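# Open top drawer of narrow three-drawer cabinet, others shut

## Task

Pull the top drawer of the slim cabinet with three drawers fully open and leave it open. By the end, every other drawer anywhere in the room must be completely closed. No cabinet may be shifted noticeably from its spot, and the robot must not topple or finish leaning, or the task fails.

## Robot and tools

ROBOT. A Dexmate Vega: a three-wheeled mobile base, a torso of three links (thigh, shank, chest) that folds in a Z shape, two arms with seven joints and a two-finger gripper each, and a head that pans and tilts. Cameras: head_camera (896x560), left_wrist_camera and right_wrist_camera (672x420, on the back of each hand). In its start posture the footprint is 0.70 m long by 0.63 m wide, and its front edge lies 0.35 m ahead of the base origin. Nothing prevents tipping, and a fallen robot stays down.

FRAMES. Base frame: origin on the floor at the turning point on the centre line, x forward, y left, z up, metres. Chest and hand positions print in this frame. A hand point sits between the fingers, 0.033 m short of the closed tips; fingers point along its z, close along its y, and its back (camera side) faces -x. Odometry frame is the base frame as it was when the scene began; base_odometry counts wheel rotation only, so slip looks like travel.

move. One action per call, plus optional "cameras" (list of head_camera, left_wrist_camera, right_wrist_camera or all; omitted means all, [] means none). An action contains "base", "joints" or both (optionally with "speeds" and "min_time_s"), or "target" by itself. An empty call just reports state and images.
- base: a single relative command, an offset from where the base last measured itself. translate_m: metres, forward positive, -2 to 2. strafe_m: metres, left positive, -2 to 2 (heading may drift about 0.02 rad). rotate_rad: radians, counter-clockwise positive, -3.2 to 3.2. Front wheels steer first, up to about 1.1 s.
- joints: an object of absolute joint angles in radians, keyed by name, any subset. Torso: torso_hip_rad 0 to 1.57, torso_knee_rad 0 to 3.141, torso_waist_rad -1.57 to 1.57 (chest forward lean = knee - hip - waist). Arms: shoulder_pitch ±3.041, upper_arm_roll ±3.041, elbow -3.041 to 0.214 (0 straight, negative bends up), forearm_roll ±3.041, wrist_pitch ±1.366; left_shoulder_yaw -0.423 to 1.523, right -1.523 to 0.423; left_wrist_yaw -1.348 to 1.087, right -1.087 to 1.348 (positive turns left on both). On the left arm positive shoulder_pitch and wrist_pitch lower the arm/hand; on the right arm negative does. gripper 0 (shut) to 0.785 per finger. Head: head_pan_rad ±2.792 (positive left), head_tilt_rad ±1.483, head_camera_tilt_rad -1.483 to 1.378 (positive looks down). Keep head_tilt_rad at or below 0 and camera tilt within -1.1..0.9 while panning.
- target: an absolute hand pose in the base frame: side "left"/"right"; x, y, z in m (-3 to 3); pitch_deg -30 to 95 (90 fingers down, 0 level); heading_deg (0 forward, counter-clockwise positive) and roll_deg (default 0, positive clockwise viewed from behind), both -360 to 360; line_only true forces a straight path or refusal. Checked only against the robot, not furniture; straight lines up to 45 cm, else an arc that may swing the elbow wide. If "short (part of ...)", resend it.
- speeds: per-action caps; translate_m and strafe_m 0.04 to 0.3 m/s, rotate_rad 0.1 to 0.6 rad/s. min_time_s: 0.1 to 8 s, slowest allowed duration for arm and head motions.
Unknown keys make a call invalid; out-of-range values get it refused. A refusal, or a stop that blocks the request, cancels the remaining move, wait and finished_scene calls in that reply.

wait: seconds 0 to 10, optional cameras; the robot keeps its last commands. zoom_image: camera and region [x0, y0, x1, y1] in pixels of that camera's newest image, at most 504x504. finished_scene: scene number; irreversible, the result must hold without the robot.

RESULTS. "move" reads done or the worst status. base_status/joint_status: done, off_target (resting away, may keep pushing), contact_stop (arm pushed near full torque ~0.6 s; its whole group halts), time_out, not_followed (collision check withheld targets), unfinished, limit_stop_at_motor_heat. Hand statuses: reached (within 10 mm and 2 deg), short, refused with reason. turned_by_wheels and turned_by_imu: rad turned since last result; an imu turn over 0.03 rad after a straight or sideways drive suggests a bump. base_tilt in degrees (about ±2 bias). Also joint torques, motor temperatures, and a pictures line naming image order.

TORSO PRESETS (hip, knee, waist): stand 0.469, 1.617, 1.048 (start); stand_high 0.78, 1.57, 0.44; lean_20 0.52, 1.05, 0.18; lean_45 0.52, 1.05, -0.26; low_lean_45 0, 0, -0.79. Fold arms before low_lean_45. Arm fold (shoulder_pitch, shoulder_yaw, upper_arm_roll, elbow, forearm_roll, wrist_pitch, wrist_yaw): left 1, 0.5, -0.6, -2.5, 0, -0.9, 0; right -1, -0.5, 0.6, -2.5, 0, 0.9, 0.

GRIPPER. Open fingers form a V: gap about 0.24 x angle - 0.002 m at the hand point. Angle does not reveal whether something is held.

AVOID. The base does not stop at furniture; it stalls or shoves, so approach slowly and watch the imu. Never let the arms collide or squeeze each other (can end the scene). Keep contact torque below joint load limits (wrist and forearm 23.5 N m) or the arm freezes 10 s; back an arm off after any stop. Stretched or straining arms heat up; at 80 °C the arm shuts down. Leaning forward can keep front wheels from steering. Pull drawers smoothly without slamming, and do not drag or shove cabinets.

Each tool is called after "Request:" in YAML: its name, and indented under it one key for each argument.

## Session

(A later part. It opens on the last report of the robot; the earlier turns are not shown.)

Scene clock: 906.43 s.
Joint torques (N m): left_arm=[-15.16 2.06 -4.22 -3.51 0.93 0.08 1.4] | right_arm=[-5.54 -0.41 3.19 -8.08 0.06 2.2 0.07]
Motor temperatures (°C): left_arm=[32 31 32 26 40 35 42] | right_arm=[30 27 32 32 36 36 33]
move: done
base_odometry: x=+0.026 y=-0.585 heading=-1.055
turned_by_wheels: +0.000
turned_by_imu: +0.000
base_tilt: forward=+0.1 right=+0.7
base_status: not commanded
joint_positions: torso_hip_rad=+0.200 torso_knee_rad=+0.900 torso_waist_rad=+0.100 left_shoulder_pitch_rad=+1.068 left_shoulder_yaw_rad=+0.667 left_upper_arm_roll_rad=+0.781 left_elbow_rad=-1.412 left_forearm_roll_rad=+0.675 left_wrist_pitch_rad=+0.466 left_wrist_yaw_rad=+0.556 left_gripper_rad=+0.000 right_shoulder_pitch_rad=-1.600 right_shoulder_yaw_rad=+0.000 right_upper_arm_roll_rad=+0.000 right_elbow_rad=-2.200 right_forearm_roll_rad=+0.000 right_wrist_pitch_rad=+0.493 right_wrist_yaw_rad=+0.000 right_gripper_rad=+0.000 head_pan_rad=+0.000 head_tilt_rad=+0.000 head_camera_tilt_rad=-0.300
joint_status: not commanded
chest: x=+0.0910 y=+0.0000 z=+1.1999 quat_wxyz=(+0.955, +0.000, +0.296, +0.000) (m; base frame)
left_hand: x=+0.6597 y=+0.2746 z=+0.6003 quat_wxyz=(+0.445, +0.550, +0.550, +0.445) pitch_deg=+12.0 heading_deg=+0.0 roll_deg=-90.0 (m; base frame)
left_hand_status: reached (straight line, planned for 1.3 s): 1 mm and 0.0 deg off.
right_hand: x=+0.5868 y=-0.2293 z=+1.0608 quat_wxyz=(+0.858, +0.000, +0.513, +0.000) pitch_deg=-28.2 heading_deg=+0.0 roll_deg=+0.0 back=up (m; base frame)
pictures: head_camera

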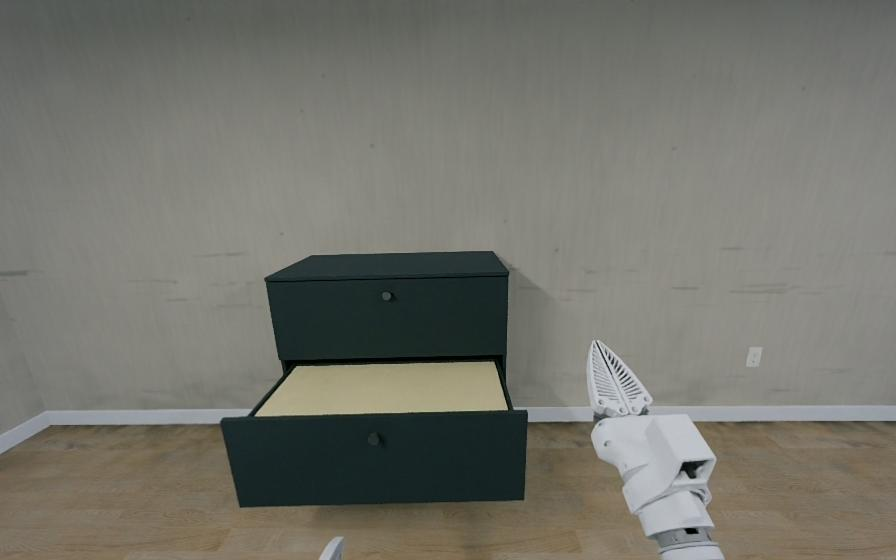

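Request:
move:
  base: {"translate_m":0.6}
  speeds: {"translate_m":0.15}
  cameras: ["head_camera","left_wrist_camera"]

Scene clock: 911.77 s.
Joint torques (N m): left_arm=[-15.58 0.32 -9.88 -3.92 1.22 -0.57 0.9] | right_arm=[-4.47 0.14 3.26 -7.18 0.17 3.3 -0.06]
Motor temperatures (°C): left_arm=[32 31 32 26 40 35 42] | right_arm=[30 26 32 32 36 36 33]
move: done
base_odometry: x=+0.321 y=-1.107 heading=-1.056
turned_by_wheels: -0.001
turned_by_imu: -0.001
base_tilt: forward=+0.0 right=+0.8
base_status: done
joint_positions: torso_hip_rad=+0.200 torso_knee_rad=+0.900 torso_waist_rad=+0.100 left_shoulder_pitch_rad=+1.067 left_shoulder_yaw_rad=+0.666 left_upper_arm_roll_rad=+0.782 left_elbow_rad=-1.408 left_forearm_roll_rad=+0.674 left_wrist_pitch_rad=+0.463 left_wrist_yaw_rad=+0.558 left_gripper_rad=+0.000 right_shoulder_pitch_rad=-1.600 right_shoulder_yaw_rad=+0.000 right_upper_arm_roll_rad=+0.000 right_elbow_rad=-2.200 right_forearm_roll_rad=+0.000 right_wrist_pitch_rad=+0.493 right_wrist_yaw_rad=+0.000 right_gripper_rad=+0.000 head_pan_rad=+0.000 head_tilt_rad=+0.000 head_camera_tilt_rad=-0.300
joint_status: not commanded
chest: x=+0.0911 y=+0.0000 z=+1.1999 quat_wxyz=(+0.955, +0.000, +0.296, +0.000) (m; base frame)
left_hand: x=+0.6598 y=+0.2750 z=+0.5997 quat_wxyz=(+0.445, +0.550, +0.550, +0.445) pitch_deg=+12.0 heading_deg=+0.0 roll_deg=-90.0 (m; base frame)
right_hand: x=+0.5869 y=-0.2293 z=+1.0608 quat_wxyz=(+0.858, +0.000, +0.513, +0.000) pitch_deg=-28.2 heading_deg=+0.0 roll_deg=+0.0 back=up (m; base frame)
pictures: head_camera, left_wrist_camera

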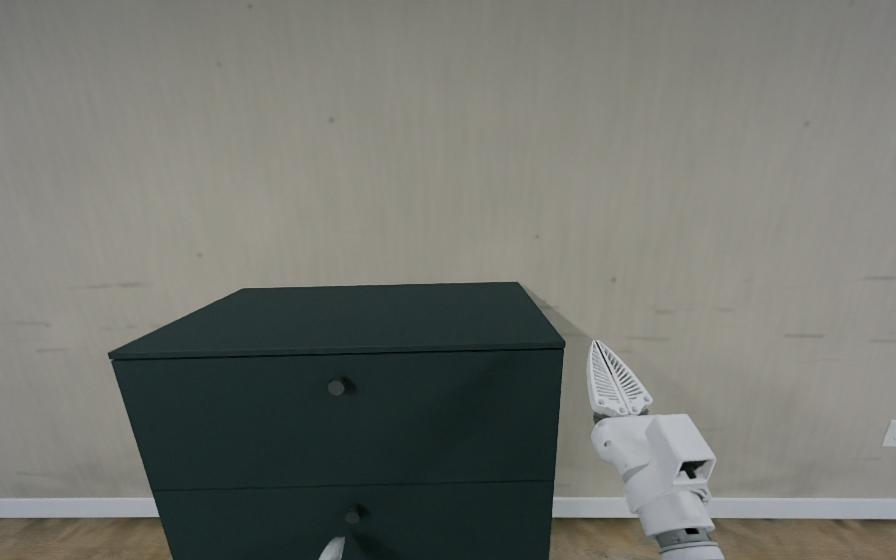

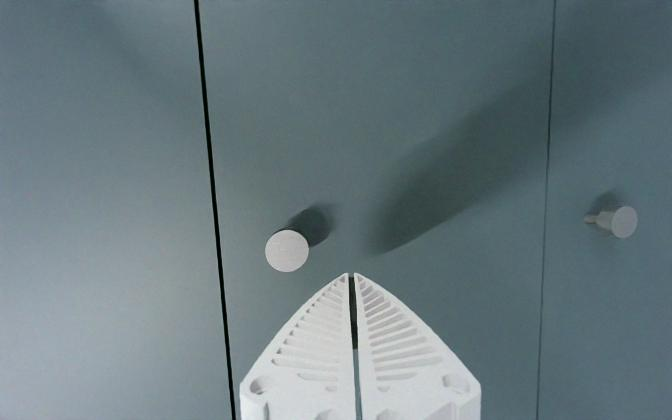

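Request:
zoom_image:
  camera: "left_wrist_camera"
  region: [190, 190, 390, 315]

Scaled by 2.520 from the camera's 672x420 image, which has a finer 960x600 frame.

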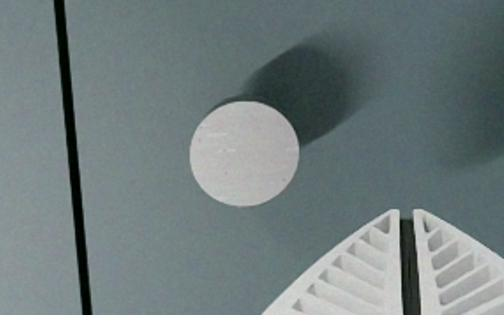

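Request:
move:
  target: {"side":"left","x":0.60,"y":0.2415,"z":0.662,"pitch_deg":12,"heading_deg":0,"roll_deg":90}
  cameras: []

Request:
move:
  joints: {"left_gripper_rad":0.2}
  cameras: []

Request:
move:
  target: {"side":"left","x":0.697,"y":0.2415,"z":0.6415,"pitch_deg":12,"heading_deg":0,"roll_deg":90}
  cameras: []

Request:
move:
  joints: {"left_gripper_rad":0.0}
  cameras: ["left_wrist_camera"]

Request:
zoom_image:
  camera: "left_wrist_camera"
  region: [252, 200, 452, 325]

Request:
move:
  base: {"translate_m":-0.46}
  speeds: {"translate_m":0.12}
  cameras: ["head_camera","left_wrist_camera"]

Scene clock: 915.50 s.
Joint torques (N m): left_arm=[-0.38 7.83 -9.89 -5.92 2.14 0.46 0.98] | right_arm=[-5.84 0.29 3.22 -7.94 0.12 3.22 0.04]
Motor temperatures (°C): left_arm=[32 31 32 26 40 35 41] | right_arm=[30 26 32 32 36 36 33]
move: done
base_odometry: x=+0.321 y=-1.107 heading=-1.056
turned_by_wheels: +0.000
turned_by_imu: +0.000
base_tilt: forward=+0.0 right=+0.8
base_status: not commanded
joint_positions: torso_hip_rad=+0.200 torso_knee_rad=+0.900 torso_waist_rad=+0.100 left_shoulder_pitch_rad=+1.276 left_shoulder_yaw_rad=+0.793 left_upper_arm_roll_rad=+0.756 left_elbow_rad=-1.855 left_forearm_roll_rad=+0.749 left_wrist_pitch_rad=+0.723 left_wrist_yaw_rad=+0.467 left_gripper_rad=+0.000 right_shoulder_pitch_rad=-1.600 right_shoulder_yaw_rad=+0.000 right_upper_arm_roll_rad=+0.000 right_elbow_rad=-2.200 right_forearm_roll_rad=+0.000 right_wrist_pitch_rad=+0.493 right_wrist_yaw_rad=+0.000 right_gripper_rad=+0.000 head_pan_rad=+0.000 head_tilt_rad=+0.000 head_camera_tilt_rad=-0.300
joint_status: not commanded
chest: x=+0.0911 y=+0.0000 z=+1.1999 quat_wxyz=(+0.955, +0.000, +0.296, +0.000) (m; base frame)
left_hand: x=+0.6005 y=+0.2416 z=+0.6612 quat_wxyz=(+0.445, +0.550, +0.550, +0.445) pitch_deg=+12.0 heading_deg=+0.0 roll_deg=+90.0 (m; base frame)
left_hand_status: reached (straight line, planned for 1.7 s): 1 mm and 0.0 deg off.
right_hand: x=+0.5869 y=-0.2293 z=+1.0608 quat_wxyz=(+0.858, +0.000, +0.513, +0.000) pitch_deg=-28.2 heading_deg=+0.0 roll_deg=+0.0 back=up (m; base frame)
pictures: none
No camera images: "cameras" was empty.

Scene clock: 916.20 s.
Joint torques (N m): left_arm=[-2.79 5.29 -9.07 -6.36 2.18 0.64 0.9] | right_arm=[-3.96 0.9 2.77 -8.17 0.02 2.68 0.08]
Motor temperatures (°C): left_arm=[32 31 32 26 40 35 41] | right_arm=[30 26 32 32 36 36 33]
move: done
base_odometry: x=+0.321 y=-1.107 heading=-1.056
turned_by_wheels: +0.000
turned_by_imu: +0.000
base_tilt: forward=+0.1 right=+0.8
base_status: not commanded
joint_positions: torso_hip_rad=+0.200 torso_knee_rad=+0.900 torso_waist_rad=+0.100 left_shoulder_pitch_rad=+1.277 left_shoulder_yaw_rad=+0.794 left_upper_arm_roll_rad=+0.756 left_elbow_rad=-1.858 left_forearm_roll_rad=+0.749 left_wrist_pitch_rad=+0.725 left_wrist_yaw_rad=+0.467 left_gripper_rad=+0.200 right_shoulder_pitch_rad=-1.600 right_shoulder_yaw_rad=+0.000 right_upper_arm_roll_rad=+0.000 right_elbow_rad=-2.200 right_forearm_roll_rad=+0.000 right_wrist_pitch_rad=+0.493 right_wrist_yaw_rad=+0.000 right_gripper_rad=+0.000 head_pan_rad=+0.000 head_tilt_rad=+0.000 head_camera_tilt_rad=-0.300
joint_status: all done
chest: x=+0.0911 y=+0.0000 z=+1.1999 quat_wxyz=(+0.955, +0.000, +0.296, +0.000) (m; base frame)
left_hand: x=+0.6000 y=+0.2414 z=+0.6617 quat_wxyz=(+0.445, +0.550, +0.550, +0.445) pitch_deg=+12.0 heading_deg=+0.0 roll_deg=+90.0 (m; base frame)
right_hand: x=+0.5869 y=-0.2293 z=+1.0608 quat_wxyz=(+0.858, +0.000, +0.513, +0.000) pitch_deg=-28.2 heading_deg=+0.0 roll_deg=+0.0 back=up (m; base frame)
pictures: none
No camera images: "cameras" was empty.

Scene clock: 918.77 s.
Joint torques (N m): left_arm=[-28.28 -0.85 -9.42 -2.78 0.48 -0.21 -0.76] | right_arm=[-4.12 -0.1 3.04 -7.48 0.11 2.21 -0.23]
Motor temperatures (°C): left_arm=[32 31 32 26 40 34 41] | right_arm=[30 26 32 32 36 36 33]
move: done
base_odometry: x=+0.321 y=-1.107 heading=-1.056
turned_by_wheels: +0.000
turned_by_imu: +0.000
base_tilt: forward=+0.1 right=+0.7
base_status: not commanded
joint_positions: torso_hip_rad=+0.200 torso_knee_rad=+0.900 torso_waist_rad=+0.100 left_shoulder_pitch_rad=+1.013 left_shoulder_yaw_rad=+0.662 left_upper_arm_roll_rad=+0.799 left_elbow_rad=-1.553 left_forearm_roll_rad=+0.722 left_wrist_pitch_rad=+0.587 left_wrist_yaw_rad=+0.410 left_gripper_rad=+0.200 right_shoulder_pitch_rad=-1.600 right_shoulder_yaw_rad=+0.000 right_upper_arm_roll_rad=+0.000 right_elbow_rad=-2.200 right_forearm_roll_rad=+0.000 right_wrist_pitch_rad=+0.493 right_wrist_yaw_rad=+0.000 right_gripper_rad=+0.000 head_pan_rad=+0.000 head_tilt_rad=+0.000 head_camera_tilt_rad=-0.300
joint_status: not commanded
chest: x=+0.0909 y=+0.0000 z=+1.1999 quat_wxyz=(+0.955, +0.000, +0.295, +0.000) (m; base frame)
left_hand: x=+0.6955 y=+0.2415 z=+0.6416 quat_wxyz=(+0.445, +0.550, +0.549, +0.445) pitch_deg=+12.0 heading_deg=+0.0 roll_deg=-90.0 (m; base frame)
left_hand_status: reached (straight line, planned for 1.3 s): 1 mm and 0.0 deg off.
right_hand: x=+0.5867 y=-0.2293 z=+1.0609 quat_wxyz=(+0.858, +0.000, +0.513, +0.000) pitch_deg=-28.2 heading_deg=+0.0 roll_deg=+0.0 back=up (m; base frame)
pictures: none
No camera images: "cameras" was empty.

Scene clock: 919.57 s.
Joint torques (N m): left_arm=[-18.81 2.08 -5.89 -3.65 0.92 0.12 0.72] | right_arm=[-4.36 0.93 3.06 -7.29 0.13 2.86 0.04]
Motor temperatures (°C): left_arm=[32 31 32 26 40 34 41] | right_arm=[30 26 32 32 36 36 33]
move: done
base_odometry: x=+0.321 y=-1.107 heading=-1.056
turned_by_wheels: +0.000
turned_by_imu: +0.000
base_tilt: forward=+0.1 right=+0.7
base_status: not commanded
joint_positions: torso_hip_rad=+0.200 torso_knee_rad=+0.900 torso_waist_rad=+0.100 left_shoulder_pitch_rad=+1.010 left_shoulder_yaw_rad=+0.661 left_upper_arm_roll_rad=+0.800 left_elbow_rad=-1.550 left_forearm_roll_rad=+0.721 left_wrist_pitch_rad=+0.586 left_wrist_yaw_rad=+0.410 left_gripper_rad=+0.000 right_shoulder_pitch_rad=-1.600 right_shoulder_yaw_rad=+0.000 right_upper_arm_roll_rad=+0.000 right_elbow_rad=-2.200 right_forearm_roll_rad=+0.000 right_wrist_pitch_rad=+0.493 right_wrist_yaw_rad=+0.000 right_gripper_rad=+0.000 head_pan_rad=+0.000 head_tilt_rad=+0.000 head_camera_tilt_rad=-0.300
joint_status: all done
chest: x=+0.0909 y=+0.0000 z=+1.1999 quat_wxyz=(+0.955, +0.000, +0.296, +0.000) (m; base frame)
left_hand: x=+0.6967 y=+0.2416 z=+0.6416 quat_wxyz=(+0.445, +0.550, +0.550, +0.445) pitch_deg=+12.0 heading_deg=+0.0 roll_deg=-90.0 (m; base frame)
right_hand: x=+0.5868 y=-0.2293 z=+1.0609 quat_wxyz=(+0.858, +0.000, +0.513, +0.000) pitch_deg=-28.2 heading_deg=+0.0 roll_deg=+0.0 back=up (m; base frame)
pictures: left_wrist_camera

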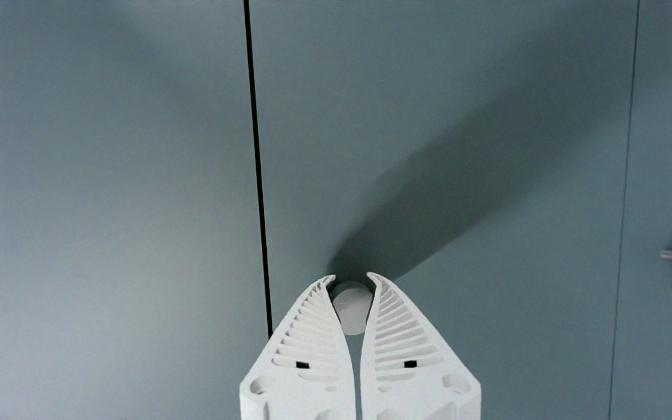

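Scaled by 2.520 from the camera's 672x420 image, which has a finer 960x600 frame.

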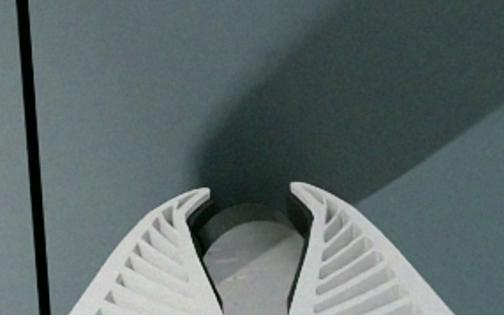

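Scene clock: 924.40 s.
Joint torques (N m): left_arm=[-10.86 0.14 -5.33 -4.67 1.15 0.21 0.9] | right_arm=[-3.59 0.59 2.48 -8.82 0.21 2.52 -0.06]
Motor temperatures (°C): left_arm=[32 31 32 26 40 34 41] | right_arm=[30 26 32 32 36 36 33]
move: done
base_odometry: x=+0.096 y=-0.706 heading=-1.057
turned_by_wheels: -0.001
turned_by_imu: -0.001
base_tilt: forward=+0.1 right=+0.8
base_status: done
joint_positions: torso_hip_rad=+0.200 torso_knee_rad=+0.900 torso_waist_rad=+0.100 left_shoulder_pitch_rad=+1.009 left_shoulder_yaw_rad=+0.661 left_upper_arm_roll_rad=+0.800 left_elbow_rad=-1.549 left_forearm_roll_rad=+0.721 left_wrist_pitch_rad=+0.586 left_wrist_yaw_rad=+0.409 left_gripper_rad=+0.000 right_shoulder_pitch_rad=-1.600 right_shoulder_yaw_rad=+0.000 right_upper_arm_roll_rad=+0.000 right_elbow_rad=-2.200 right_forearm_roll_rad=+0.000 right_wrist_pitch_rad=+0.493 right_wrist_yaw_rad=+0.000 right_gripper_rad=+0.000 head_pan_rad=+0.000 head_tilt_rad=+0.000 head_camera_tilt_rad=-0.300
joint_status: not commanded
chest: x=+0.0910 y=+0.0000 z=+1.1999 quat_wxyz=(+0.955, +0.000, +0.296, +0.000) (m; base frame)
left_hand: x=+0.6970 y=+0.2417 z=+0.6416 quat_wxyz=(+0.445, +0.549, +0.550, +0.445) pitch_deg=+12.0 heading_deg=+0.0 roll_deg=-90.0 (m; base frame)
right_hand: x=+0.5868 y=-0.2293 z=+1.0609 quat_wxyz=(+0.858, +0.000, +0.513, +0.000) pitch_deg=-28.2 heading_deg=+0.0 roll_deg=+0.0 back=up (m; base frame)
pictures: head_camera, left_wrist_camera

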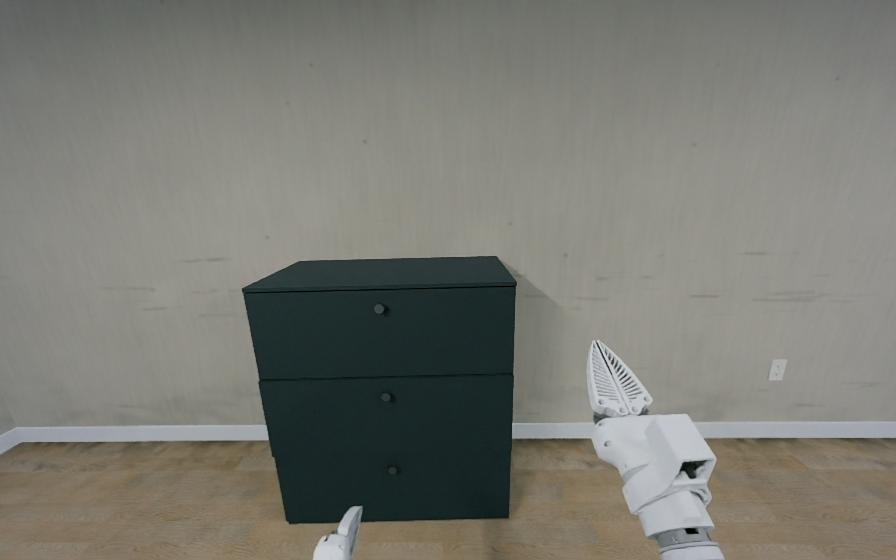

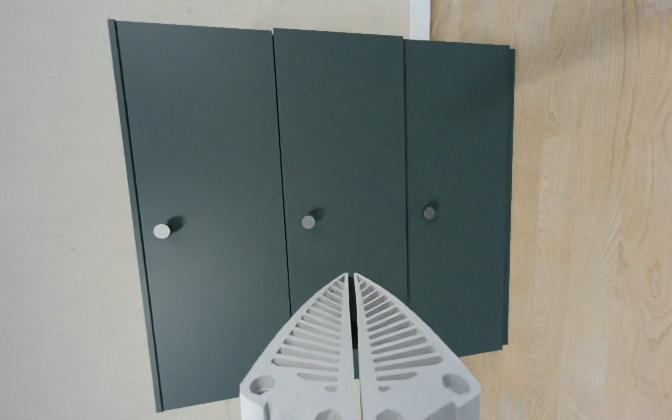

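Request:
move:
  target: {"side":"left","x":0.66,"y":0.28,"z":0.60,"pitch_deg":12,"heading_deg":0,"roll_deg":90}
  cameras: []

Request:
move:
  base: {"translate_m":0.45}
  speeds: {"translate_m":0.15}
  cameras: ["head_camera","left_wrist_camera"]

Scene clock: 929.40 s.
Joint torques (N m): left_arm=[-5.12 7.04 -9.73 -3.58 0.92 0.04 1.45] | right_arm=[-5.11 0.25 2.78 -8.34 0.11 1.83 -0.11]
Motor temperatures (°C): left_arm=[32 31 32 26 40 34 41] | right_arm=[30 26 32 32 36 36 33]
move: done
base_odometry: x=+0.096 y=-0.706 heading=-1.057
turned_by_wheels: +0.000
turned_by_imu: +0.000
base_tilt: forward=+0.1 right=+0.7
base_status: not commanded
joint_positions: torso_hip_rad=+0.200 torso_knee_rad=+0.900 torso_waist_rad=+0.100 left_shoulder_pitch_rad=+1.066 left_shoulder_yaw_rad=+0.675 left_upper_arm_roll_rad=+0.780 left_elbow_rad=-1.409 left_forearm_roll_rad=+0.667 left_wrist_pitch_rad=+0.457 left_wrist_yaw_rad=+0.558 left_gripper_rad=+0.000 right_shoulder_pitch_rad=-1.600 right_shoulder_yaw_rad=+0.000 right_upper_arm_roll_rad=+0.000 right_elbow_rad=-2.200 right_forearm_roll_rad=+0.000 right_wrist_pitch_rad=+0.493 right_wrist_yaw_rad=+0.000 right_gripper_rad=+0.000 head_pan_rad=+0.000 head_tilt_rad=+0.000 head_camera_tilt_rad=-0.300
joint_status: not commanded
chest: x=+0.0910 y=+0.0000 z=+1.1999 quat_wxyz=(+0.955, +0.000, +0.296, +0.000) (m; base frame)
left_hand: x=+0.6609 y=+0.2788 z=+0.6008 quat_wxyz=(+0.445, +0.550, +0.550, +0.445) pitch_deg=+12.0 heading_deg=+0.0 roll_deg=-90.0 (m; base frame)
left_hand_status: reached (straight line, planned for 0.8 s): 2 mm and 0.0 deg off.
right_hand: x=+0.5868 y=-0.2293 z=+1.0609 quat_wxyz=(+0.858, +0.000, +0.513, +0.000) pitch_deg=-28.2 heading_deg=+0.0 roll_deg=+0.0 back=up (m; base frame)
pictures: none
No camera images: "cameras" was empty.

Scene clock: 933.40 s.
Joint torques (N m): left_arm=[-6.84 7.33 -10.25 -4.63 0.95 0.15 1.46] | right_arm=[-4.29 0.51 2.98 -8.16 0.19 2.56 -0.15]
Motor temperatures (°C): left_arm=[32 31 32 26 40 34 41] | right_arm=[30 26 32 32 36 36 33]
move: done
base_odometry: x=+0.316 y=-1.098 heading=-1.058
turned_by_wheels: -0.001
turned_by_imu: -0.001
base_tilt: forward=+0.1 right=+0.7
base_status: done
joint_positions: torso_hip_rad=+0.200 torso_knee_rad=+0.900 torso_waist_rad=+0.100 left_shoulder_pitch_rad=+1.067 left_shoulder_yaw_rad=+0.675 left_upper_arm_roll_rad=+0.780 left_elbow_rad=-1.405 left_forearm_roll_rad=+0.666 left_wrist_pitch_rad=+0.454 left_wrist_yaw_rad=+0.562 left_gripper_rad=+0.000 right_shoulder_pitch_rad=-1.600 right_shoulder_yaw_rad=+0.000 right_upper_arm_roll_rad=+0.000 right_elbow_rad=-2.200 right_forearm_roll_rad=+0.000 right_wrist_pitch_rad=+0.493 right_wrist_yaw_rad=+0.000 right_gripper_rad=+0.000 head_pan_rad=+0.000 head_tilt_rad=+0.000 head_camera_tilt_rad=-0.300
joint_status: not commanded
chest: x=+0.0911 y=+0.0000 z=+1.1999 quat_wxyz=(+0.955, +0.000, +0.296, +0.000) (m; base frame)
left_hand: x=+0.6600 y=+0.2798 z=+0.5998 quat_wxyz=(+0.445, +0.550, +0.550, +0.445) pitch_deg=+12.0 heading_deg=+0.0 roll_deg=+90.0 (m; base frame)
right_hand: x=+0.5869 y=-0.2293 z=+1.0608 quat_wxyz=(+0.858, +0.000, +0.513, +0.000) pitch_deg=-28.2 heading_deg=+0.0 roll_deg=+0.0 back=up (m; base frame)
pictures: head_camera, left_wrist_camera

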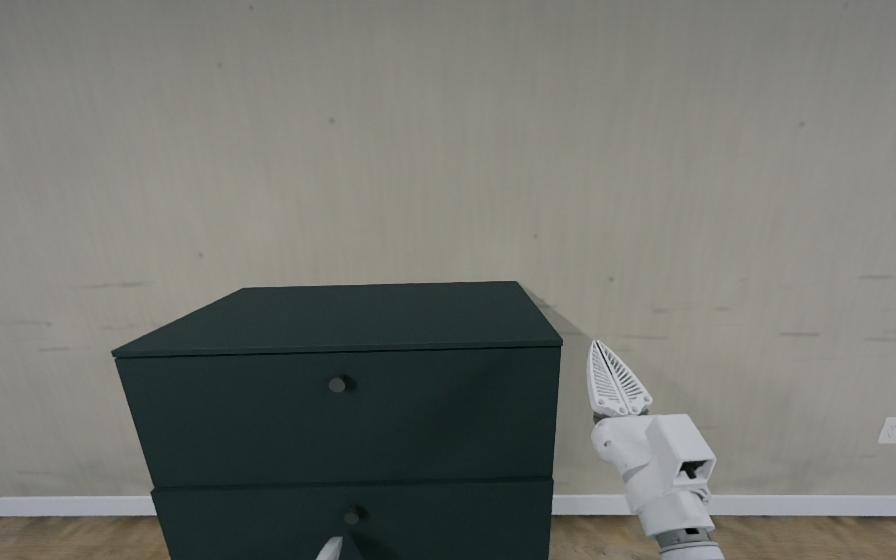

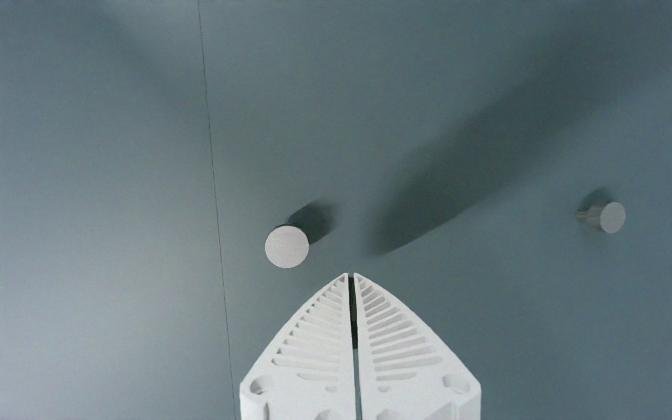

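Request:
move:
  base: {"translate_m":0.05}
  speeds: {"translate_m":0.1}
  cameras: ["head_camera","left_wrist_camera"]

Request:
zoom_image:
  camera: "left_wrist_camera"
  region: [190, 190, 390, 315]

Scene clock: 936.53 s.
Joint torques (N m): left_arm=[-18.12 7.34 -11.16 -4.12 1.09 0.13 0.97] | right_arm=[-4.88 0.07 2.36 -7.7 0.13 2.44 0]
Motor temperatures (°C): left_arm=[32 31 32 26 40 34 41] | right_arm=[30 26 32 32 36 36 33]
move: done
base_odometry: x=+0.341 y=-1.142 heading=-1.059
turned_by_wheels: -0.001
turned_by_imu: -0.001
base_tilt: forward=+0.1 right=+0.8
base_status: done
joint_positions: torso_hip_rad=+0.200 torso_knee_rad=+0.900 torso_waist_rad=+0.100 left_shoulder_pitch_rad=+1.068 left_shoulder_yaw_rad=+0.675 left_upper_arm_roll_rad=+0.780 left_elbow_rad=-1.405 left_forearm_roll_rad=+0.666 left_wrist_pitch_rad=+0.454 left_wrist_yaw_rad=+0.562 left_gripper_rad=+0.000 right_shoulder_pitch_rad=-1.600 right_shoulder_yaw_rad=+0.000 right_upper_arm_roll_rad=+0.000 right_elbow_rad=-2.200 right_forearm_roll_rad=+0.000 right_wrist_pitch_rad=+0.493 right_wrist_yaw_rad=+0.000 right_gripper_rad=+0.000 head_pan_rad=+0.000 head_tilt_rad=+0.000 head_camera_tilt_rad=-0.300
joint_status: not commanded
chest: x=+0.0910 y=+0.0000 z=+1.1999 quat_wxyz=(+0.955, +0.000, +0.296, +0.000) (m; base frame)
left_hand: x=+0.6597 y=+0.2798 z=+0.5996 quat_wxyz=(+0.445, +0.550, +0.550, +0.445) pitch_deg=+12.0 heading_deg=+0.0 roll_deg=+90.0 (m; base frame)
right_hand: x=+0.5868 y=-0.2293 z=+1.0608 quat_wxyz=(+0.858, +0.000, +0.513, +0.000) pitch_deg=-28.2 heading_deg=+0.0 roll_deg=+0.0 back=up (m; base frame)
pictures: head_camera, left_wrist_camera

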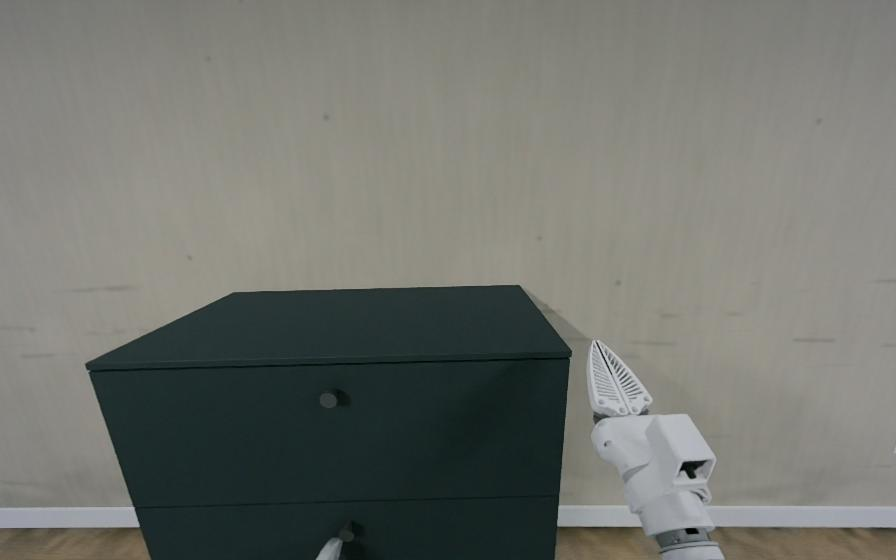

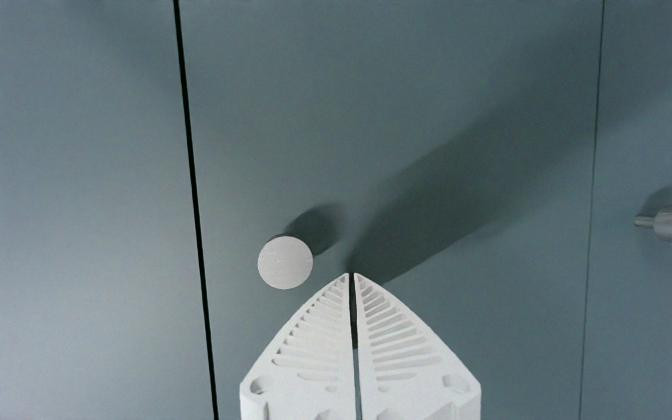

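Scaled by 2.520 from the camera's 672x420 image, which has a finer 960x600 frame.

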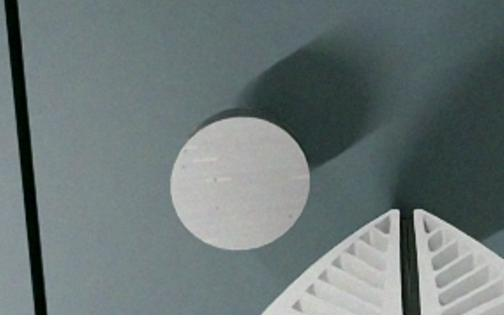

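Request:
move:
  target: {"side":"left","x":0.605,"y":0.245,"z":0.743,"pitch_deg":60,"heading_deg":0,"roll_deg":90}
  cameras: []

Request:
move:
  joints: {"left_gripper_rad":0.18}
  cameras: ["left_wrist_camera"]

Request:
zoom_image:
  camera: "left_wrist_camera"
  region: [252, 200, 452, 325]

Scene clock: 944.50 s.
Joint torques (N m): left_arm=[-20.66 2.02 -8.89 -3.05 2.25 0.79 0.42] | right_arm=[-5.04 0.62 2.54 -7.5 0.08 2.33 -0.07]
Motor temperatures (°C): left_arm=[32 31 32 26 40 34 41] | right_arm=[30 26 32 32 36 36 33]
move: done
base_odometry: x=+0.341 y=-1.142 heading=-1.059
turned_by_wheels: +0.000
turned_by_imu: +0.000
base_tilt: forward=+0.1 right=+0.7
base_status: not commanded
joint_positions: torso_hip_rad=+0.200 torso_knee_rad=+0.900 torso_waist_rad=+0.100 left_shoulder_pitch_rad=+0.587 left_shoulder_yaw_rad=+1.144 left_upper_arm_roll_rad=+0.785 left_elbow_rad=-2.406 left_forearm_roll_rad=+0.638 left_wrist_pitch_rad=+1.058 left_wrist_yaw_rad=-1.172 left_gripper_rad=+0.000 right_shoulder_pitch_rad=-1.600 right_shoulder_yaw_rad=+0.000 right_upper_arm_roll_rad=+0.000 right_elbow_rad=-2.200 right_forearm_roll_rad=+0.000 right_wrist_pitch_rad=+0.493 right_wrist_yaw_rad=+0.000 right_gripper_rad=+0.000 head_pan_rad=+0.000 head_tilt_rad=+0.000 head_camera_tilt_rad=-0.300
joint_status: not commanded
chest: x=+0.0910 y=+0.0000 z=+1.1999 quat_wxyz=(+0.955, +0.000, +0.296, +0.000) (m; base frame)
left_hand: x=+0.6051 y=+0.2452 z=+0.7425 quat_wxyz=(+0.183, +0.683, +0.683, +0.184) pitch_deg=+59.9 heading_deg=+0.0 roll_deg=-90.0 (m; base frame)
left_hand_status: reached (straight line, planned for 6.0 s): 1 mm and 0.1 deg off.
right_hand: x=+0.5868 y=-0.2293 z=+1.0608 quat_wxyz=(+0.858, +0.000, +0.513, +0.000) pitch_deg=-28.2 heading_deg=+0.0 roll_deg=+0.0 back=up (m; base frame)
pictures: none
No camera images: "cameras" was empty.

Scene clock: 945.17 s.
Joint torques (N m): left_arm=[-21.26 2.3 -9.29 -3.79 2.29 1.17 0.21] | right_arm=[-5.93 -0.93 2.39 -7.53 0.12 2.47 -0.01]
Motor temperatures (°C): left_arm=[32 31 32 26 40 34 41] | right_arm=[30 26 32 32 36 36 33]
move: done
base_odometry: x=+0.341 y=-1.142 heading=-1.059
turned_by_wheels: +0.000
turned_by_imu: +0.000
base_tilt: forward=+0.1 right=+0.7
base_status: not commanded
joint_positions: torso_hip_rad=+0.200 torso_knee_rad=+0.900 torso_waist_rad=+0.100 left_shoulder_pitch_rad=+0.585 left_shoulder_yaw_rad=+1.144 left_upper_arm_roll_rad=+0.786 left_elbow_rad=-2.406 left_forearm_roll_rad=+0.638 left_wrist_pitch_rad=+1.058 left_wrist_yaw_rad=-1.175 left_gripper_rad=+0.180 right_shoulder_pitch_rad=-1.600 right_shoulder_yaw_rad=+0.000 right_upper_arm_roll_rad=+0.000 right_elbow_rad=-2.200 right_forearm_roll_rad=+0.000 right_wrist_pitch_rad=+0.493 right_wrist_yaw_rad=+0.000 right_gripper_rad=+0.000 head_pan_rad=+0.000 head_tilt_rad=+0.000 head_camera_tilt_rad=-0.300
joint_status: all done
chest: x=+0.0910 y=+0.0000 z=+1.1999 quat_wxyz=(+0.955, +0.000, +0.296, +0.000) (m; base frame)
left_hand: x=+0.6049 y=+0.2451 z=+0.7428 quat_wxyz=(+0.183, +0.683, +0.683, +0.183) pitch_deg=+60.0 heading_deg=+0.0 roll_deg=-90.0 (m; base frame)
right_hand: x=+0.5868 y=-0.2293 z=+1.0608 quat_wxyz=(+0.858, +0.000, +0.513, +0.000) pitch_deg=-28.2 heading_deg=+0.0 roll_deg=+0.0 back=up (m; base frame)
pictures: left_wrist_camera

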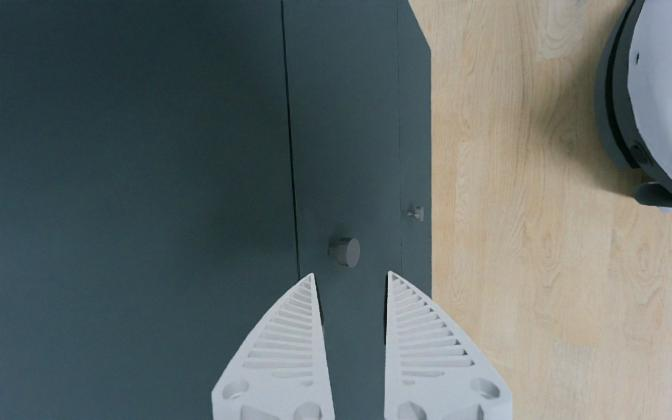

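Scaled by 2.520 from the camera's 672x420 image, which has a finer 960x600 frame.

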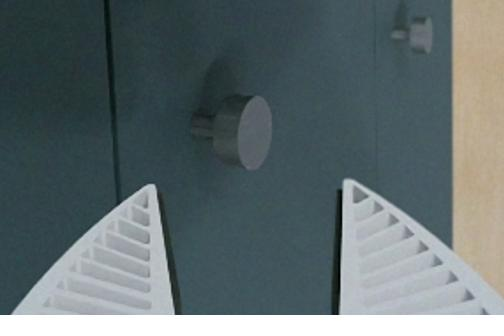

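Request:
move:
  target: {"side":"left","x":0.638,"y":0.234,"z":0.684,"pitch_deg":60,"heading_deg":0,"roll_deg":90}
  cameras: ["left_wrist_camera"]

Request:
zoom_image:
  camera: "left_wrist_camera"
  region: [252, 200, 452, 325]

Scene clock: 948.40 s.
Joint torques (N m): left_arm=[-23.37 1.74 -8.84 -3.92 2.13 -0.47 0.89] | right_arm=[-4.21 -0.67 2.67 -7.67 0.07 2.36 -0.1]
Motor temperatures (°C): left_arm=[32 31 32 26 40 34 41] | right_arm=[30 26 32 32 36 36 33]
move: done
base_odometry: x=+0.341 y=-1.142 heading=-1.059
turned_by_wheels: +0.000
turned_by_imu: +0.000
base_tilt: forward=+0.1 right=+0.8
base_status: not commanded
joint_positions: torso_hip_rad=+0.200 torso_knee_rad=+0.900 torso_waist_rad=+0.100 left_shoulder_pitch_rad=+0.568 left_shoulder_yaw_rad=+0.997 left_upper_arm_roll_rad=+0.869 left_elbow_rad=-2.179 left_forearm_roll_rad=+0.659 left_wrist_pitch_rad=+0.962 left_wrist_yaw_rad=-1.064 left_gripper_rad=+0.180 right_shoulder_pitch_rad=-1.600 right_shoulder_yaw_rad=+0.000 right_upper_arm_roll_rad=+0.000 right_elbow_rad=-2.200 right_forearm_roll_rad=+0.000 right_wrist_pitch_rad=+0.493 right_wrist_yaw_rad=+0.000 right_gripper_rad=+0.000 head_pan_rad=+0.000 head_tilt_rad=+0.000 head_camera_tilt_rad=-0.300
joint_status: not commanded
chest: x=+0.0910 y=+0.0000 z=+1.1999 quat_wxyz=(+0.955, +0.000, +0.296, +0.000) (m; base frame)
left_hand: x=+0.6374 y=+0.2343 z=+0.6849 quat_wxyz=(+0.183, +0.683, +0.683, +0.183) pitch_deg=+60.0 heading_deg=+0.0 roll_deg=+90.0 (m; base frame)
left_hand_status: reached (straight line, planned for 1.1 s): 1 mm and 0.0 deg off.
right_hand: x=+0.5868 y=-0.2293 z=+1.0608 quat_wxyz=(+0.858, +0.000, +0.513, +0.000) pitch_deg=-28.2 heading_deg=+0.0 roll_deg=+0.0 back=up (m; base frame)
pictures: left_wrist_camera

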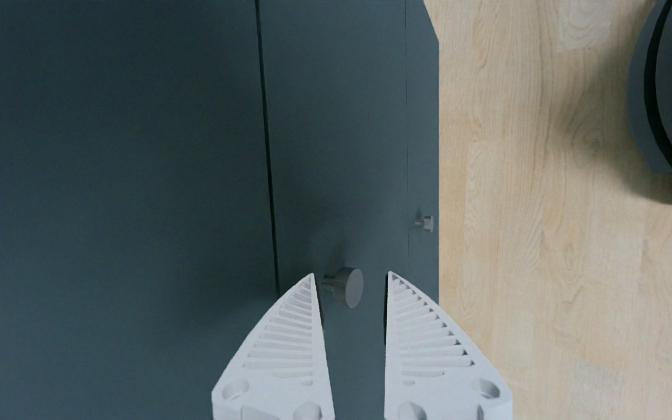

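Scaled by 2.520 from the camera's 672x420 image, which has a finer 960x600 frame.

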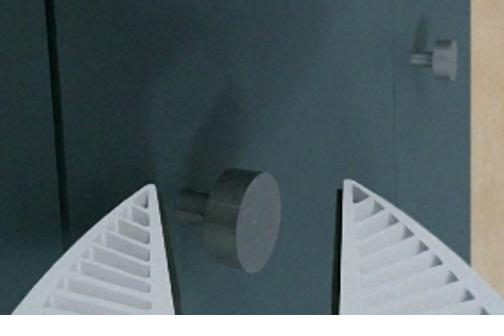

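Request:
move:
  target: {"side":"left","x":0.645,"y":0.234,"z":0.6715,"pitch_deg":60,"heading_deg":0,"roll_deg":90}
  cameras: ["left_wrist_camera"]

Request:
zoom_image:
  camera: "left_wrist_camera"
  region: [252, 200, 452, 325]

Request:
move:
  joints: {"left_gripper_rad":0.0}
  cameras: ["left_wrist_camera"]

Request:
zoom_image:
  camera: "left_wrist_camera"
  region: [252, 200, 452, 325]

Scene clock: 951.07 s.
Joint torques (N m): left_arm=[-25.38 2.58 -9.24 -1.69 1.78 -0.25 0.61] | right_arm=[-5.52 1.49 2.78 -7.9 0.21 2.54 -0.09]
Motor temperatures (°C): left_arm=[32 31 32 26 40 34 41] | right_arm=[30 26 32 32 36 36 33]
move: done
base_odometry: x=+0.341 y=-1.142 heading=-1.059
turned_by_wheels: +0.000
turned_by_imu: +0.000
base_tilt: forward=+0.0 right=+0.7
base_status: not commanded
joint_positions: torso_hip_rad=+0.200 torso_knee_rad=+0.900 torso_waist_rad=+0.100 left_shoulder_pitch_rad=+0.567 left_shoulder_yaw_rad=+0.970 left_upper_arm_roll_rad=+0.877 left_elbow_rad=-2.126 left_forearm_roll_rad=+0.654 left_wrist_pitch_rad=+0.934 left_wrist_yaw_rad=-1.034 left_gripper_rad=+0.180 right_shoulder_pitch_rad=-1.600 right_shoulder_yaw_rad=+0.000 right_upper_arm_roll_rad=+0.000 right_elbow_rad=-2.200 right_forearm_roll_rad=+0.000 right_wrist_pitch_rad=+0.493 right_wrist_yaw_rad=+0.000 right_gripper_rad=+0.000 head_pan_rad=+0.000 head_tilt_rad=+0.000 head_camera_tilt_rad=-0.300
joint_status: not commanded
chest: x=+0.0910 y=+0.0000 z=+1.1999 quat_wxyz=(+0.955, +0.000, +0.296, +0.000) (m; base frame)
left_hand: x=+0.6444 y=+0.2341 z=+0.6723 quat_wxyz=(+0.183, +0.683, +0.683, +0.183) pitch_deg=+60.0 heading_deg=+0.0 roll_deg=-90.0 (m; base frame)
left_hand_status: reached (straight line, planned for 0.5 s): 1 mm and 0.0 deg off.
right_hand: x=+0.5868 y=-0.2293 z=+1.0608 quat_wxyz=(+0.858, +0.000, +0.513, +0.000) pitch_deg=-28.2 heading_deg=+0.0 roll_deg=+0.0 back=up (m; base frame)
pictures: left_wrist_camera

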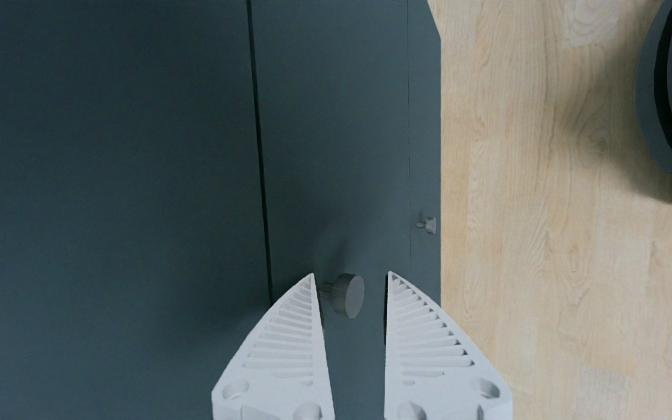

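Scaled by 2.520 from the camera's 672x420 image, which has a finer 960x600 frame.

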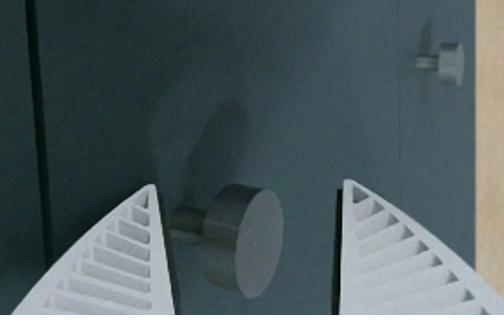

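Scene clock: 951.73 s.
Joint torques (N m): left_arm=[-16.24 0.54 -5.61 -2.06 -0.86 0.34 -1.37] | right_arm=[-5.27 1 2.9 -6.98 0.13 2.42 -0.22]
Motor temperatures (°C): left_arm=[32 31 32 26 40 34 41] | right_arm=[30 26 32 32 36 36 33]
move: done
base_odometry: x=+0.341 y=-1.142 heading=-1.059
turned_by_wheels: +0.000
turned_by_imu: +0.000
base_tilt: forward=+0.1 right=+0.8
base_status: not commanded
joint_positions: torso_hip_rad=+0.200 torso_knee_rad=+0.900 torso_waist_rad=+0.100 left_shoulder_pitch_rad=+0.566 left_shoulder_yaw_rad=+0.968 left_upper_arm_roll_rad=+0.877 left_elbow_rad=-2.123 left_forearm_roll_rad=+0.654 left_wrist_pitch_rad=+0.933 left_wrist_yaw_rad=-1.031 left_gripper_rad=+0.000 right_shoulder_pitch_rad=-1.600 right_shoulder_yaw_rad=+0.000 right_upper_arm_roll_rad=+0.000 right_elbow_rad=-2.200 right_forearm_roll_rad=+0.000 right_wrist_pitch_rad=+0.493 right_wrist_yaw_rad=+0.000 right_gripper_rad=+0.000 head_pan_rad=+0.000 head_tilt_rad=+0.000 head_camera_tilt_rad=-0.300
joint_status: all done
chest: x=+0.0910 y=+0.0000 z=+1.1999 quat_wxyz=(+0.955, +0.000, +0.296, +0.000) (m; base frame)
left_hand: x=+0.6454 y=+0.2342 z=+0.6721 quat_wxyz=(+0.183, +0.683, +0.683, +0.184) pitch_deg=+59.9 heading_deg=+0.0 roll_deg=-90.0 (m; base frame)
right_hand: x=+0.5868 y=-0.2293 z=+1.0608 quat_wxyz=(+0.858, +0.000, +0.513, +0.000) pitch_deg=-28.2 heading_deg=+0.0 roll_deg=+0.0 back=up (m; base frame)
pictures: left_wrist_camera

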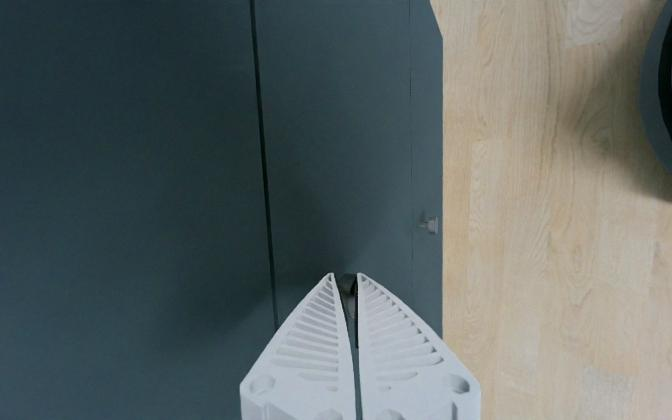

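Scaled by 2.520 from the camera's 672x420 image, which has a finer 960x600 frame.

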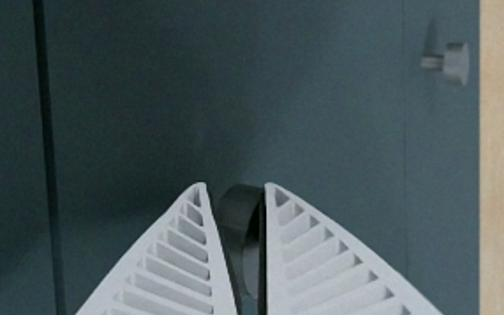

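Request:
move:
  base: {"translate_m":-0.46}
  speeds: {"translate_m":0.15}
  cameras: ["head_camera","left_wrist_camera"]

Scene clock: 956.20 s.
Joint torques (N m): left_arm=[-12.88 0.56 -9.3 -2.78 1.9 -0.07 0.3] | right_arm=[-4.17 1.09 2.7 -8.11 0.21 1.98 -0.13]
Motor temperatures (°C): left_arm=[32 31 32 26 40 34 41] | right_arm=[30 26 32 32 36 36 33]
move: done
base_odometry: x=+0.117 y=-0.740 heading=-1.060
turned_by_wheels: -0.001
turned_by_imu: -0.001
base_tilt: forward=+0.1 right=+0.8
base_status: done
joint_positions: torso_hip_rad=+0.200 torso_knee_rad=+0.900 torso_waist_rad=+0.100 left_shoulder_pitch_rad=+0.566 left_shoulder_yaw_rad=+0.968 left_upper_arm_roll_rad=+0.878 left_elbow_rad=-2.122 left_forearm_roll_rad=+0.653 left_wrist_pitch_rad=+0.932 left_wrist_yaw_rad=-1.032 left_gripper_rad=+0.000 right_shoulder_pitch_rad=-1.600 right_shoulder_yaw_rad=+0.000 right_upper_arm_roll_rad=+0.000 right_elbow_rad=-2.200 right_forearm_roll_rad=+0.000 right_wrist_pitch_rad=+0.493 right_wrist_yaw_rad=+0.000 right_gripper_rad=+0.000 head_pan_rad=+0.000 head_tilt_rad=+0.000 head_camera_tilt_rad=-0.300
joint_status: not commanded
chest: x=+0.0910 y=+0.0000 z=+1.1999 quat_wxyz=(+0.955, +0.000, +0.296, +0.000) (m; base frame)
left_hand: x=+0.6451 y=+0.2341 z=+0.6716 quat_wxyz=(+0.183, +0.683, +0.683, +0.183) pitch_deg=+60.0 heading_deg=+0.0 roll_deg=-90.0 (m; base frame)
right_hand: x=+0.5868 y=-0.2293 z=+1.0608 quat_wxyz=(+0.858, +0.000, +0.513, +0.000) pitch_deg=-28.2 heading_deg=+0.0 roll_deg=+0.0 back=up (m; base frame)
pictures: head_camera, left_wrist_camera

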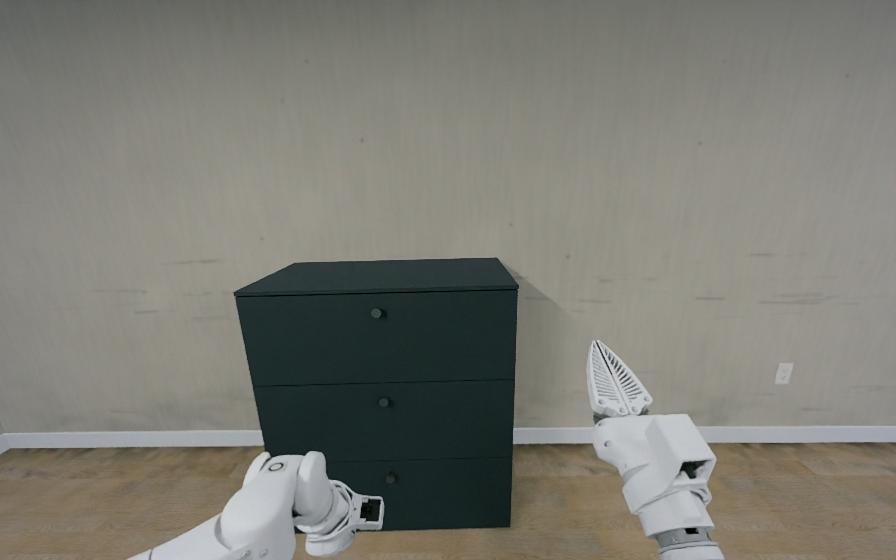

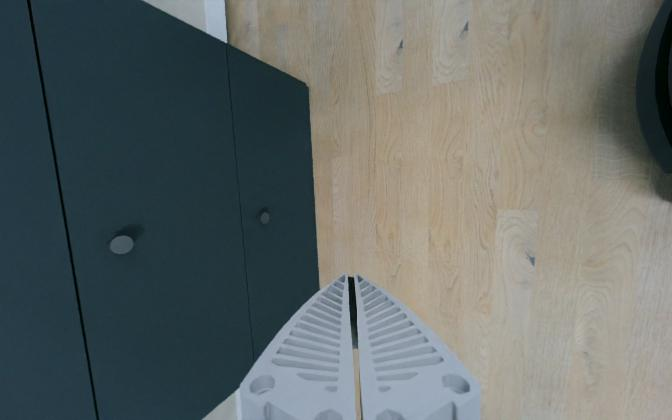

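Request:
move:
  target: {"side":"left","x":0.59,"y":0.236,"z":0.715,"pitch_deg":45,"heading_deg":0,"roll_deg":90}
  cameras: []

Request:
move:
  base: {"translate_m":0.46}
  joints: {"left_gripper_rad":0.16}
  cameras: ["left_wrist_camera"]

Request:
zoom_image:
  camera: "left_wrist_camera"
  region: [252, 200, 452, 325]

Scene clock: 959.40 s.
Joint torques (N m): left_arm=[-5.9 9.25 -13.03 -5.15 2.72 -0.35 0.95] | right_arm=[-4.23 0.34 2.7 -8.91 0.25 2.78 0.08]
Motor temperatures (°C): left_arm=[32 31 32 26 40 34 41] | right_arm=[30 26 32 32 36 36 33]
move: done
base_odometry: x=+0.117 y=-0.740 heading=-1.060
turned_by_wheels: +0.000
turned_by_imu: +0.000
base_tilt: forward=+0.0 right=+0.7
base_status: not commanded
joint_positions: torso_hip_rad=+0.200 torso_knee_rad=+0.900 torso_waist_rad=+0.100 left_shoulder_pitch_rad=+0.951 left_shoulder_yaw_rad=+1.148 left_upper_arm_roll_rad=+0.766 left_elbow_rad=-2.492 left_forearm_roll_rad=+0.737 left_wrist_pitch_rad=+1.116 left_wrist_yaw_rad=-0.681 left_gripper_rad=+0.000 right_shoulder_pitch_rad=-1.600 right_shoulder_yaw_rad=+0.000 right_upper_arm_roll_rad=+0.000 right_elbow_rad=-2.200 right_forearm_roll_rad=+0.000 right_wrist_pitch_rad=+0.493 right_wrist_yaw_rad=+0.000 right_gripper_rad=+0.000 head_pan_rad=+0.000 head_tilt_rad=+0.000 head_camera_tilt_rad=-0.300
joint_status: not commanded
chest: x=+0.0910 y=+0.0000 z=+1.1999 quat_wxyz=(+0.955, +0.000, +0.296, +0.000) (m; base frame)
left_hand: x=+0.5904 y=+0.2360 z=+0.7141 quat_wxyz=(+0.270, +0.654, +0.654, +0.270) pitch_deg=+45.2 heading_deg=+0.0 roll_deg=+90.0 (m; base frame)
left_hand_status: reached (straight line, planned for 1.6 s): 1 mm and 0.2 deg off.
right_hand: x=+0.5868 y=-0.2293 z=+1.0608 quat_wxyz=(+0.858, +0.000, +0.513, +0.000) pitch_deg=-28.2 heading_deg=+0.0 roll_deg=+0.0 back=up (m; base frame)
pictures: none
No camera images: "cameras" was empty.

Scene clock: 962.50 s.
Joint torques (N m): left_arm=[-8.44 7.5 -12.24 -5.68 2.63 0.36 1.1] | right_arm=[-5.03 -0.43 2.91 -7.67 0.19 2.68 -0.03]
Motor temperatures (°C): left_arm=[32 31 32 26 40 34 41] | right_arm=[30 26 32 32 36 36 33]
move: done
base_odometry: x=+0.341 y=-1.142 heading=-1.061
turned_by_wheels: -0.001
turned_by_imu: -0.001
base_tilt: forward=+0.1 right=+0.7
base_status: done
joint_positions: torso_hip_rad=+0.200 torso_knee_rad=+0.900 torso_waist_rad=+0.100 left_shoulder_pitch_rad=+0.955 left_shoulder_yaw_rad=+1.150 left_upper_arm_roll_rad=+0.765 left_elbow_rad=-2.495 left_forearm_roll_rad=+0.738 left_wrist_pitch_rad=+1.117 left_wrist_yaw_rad=-0.677 left_gripper_rad=+0.160 right_shoulder_pitch_rad=-1.600 right_shoulder_yaw_rad=+0.000 right_upper_arm_roll_rad=+0.000 right_elbow_rad=-2.200 right_forearm_roll_rad=+0.000 right_wrist_pitch_rad=+0.493 right_wrist_yaw_rad=+0.000 right_gripper_rad=+0.000 head_pan_rad=+0.000 head_tilt_rad=+0.000 head_camera_tilt_rad=-0.300
joint_status: all done
chest: x=+0.0911 y=+0.0000 z=+1.1999 quat_wxyz=(+0.955, +0.000, +0.296, +0.000) (m; base frame)
left_hand: x=+0.5899 y=+0.2359 z=+0.7147 quat_wxyz=(+0.270, +0.653, +0.653, +0.270) pitch_deg=+45.0 heading_deg=+0.0 roll_deg=+90.0 (m; base frame)
right_hand: x=+0.5869 y=-0.2293 z=+1.0608 quat_wxyz=(+0.858, +0.000, +0.513, +0.000) pitch_deg=-28.2 heading_deg=+0.0 roll_deg=+0.0 back=up (m; base frame)
pictures: left_wrist_camera

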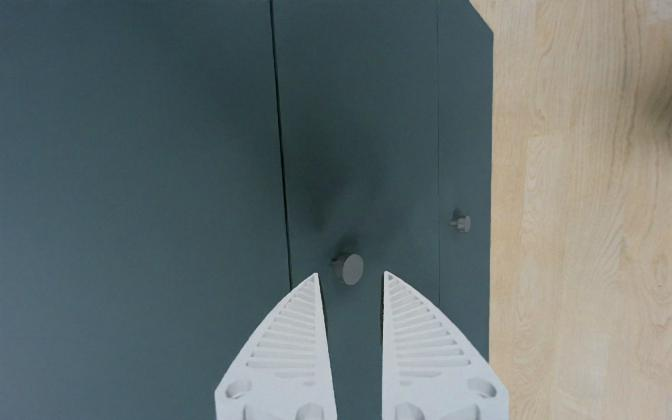

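Scaled by 2.520 from the camera's 672x420 image, which has a finer 960x600 frame.

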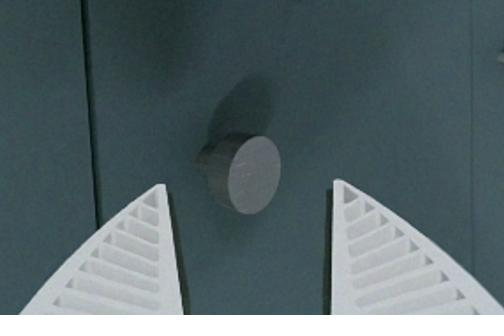

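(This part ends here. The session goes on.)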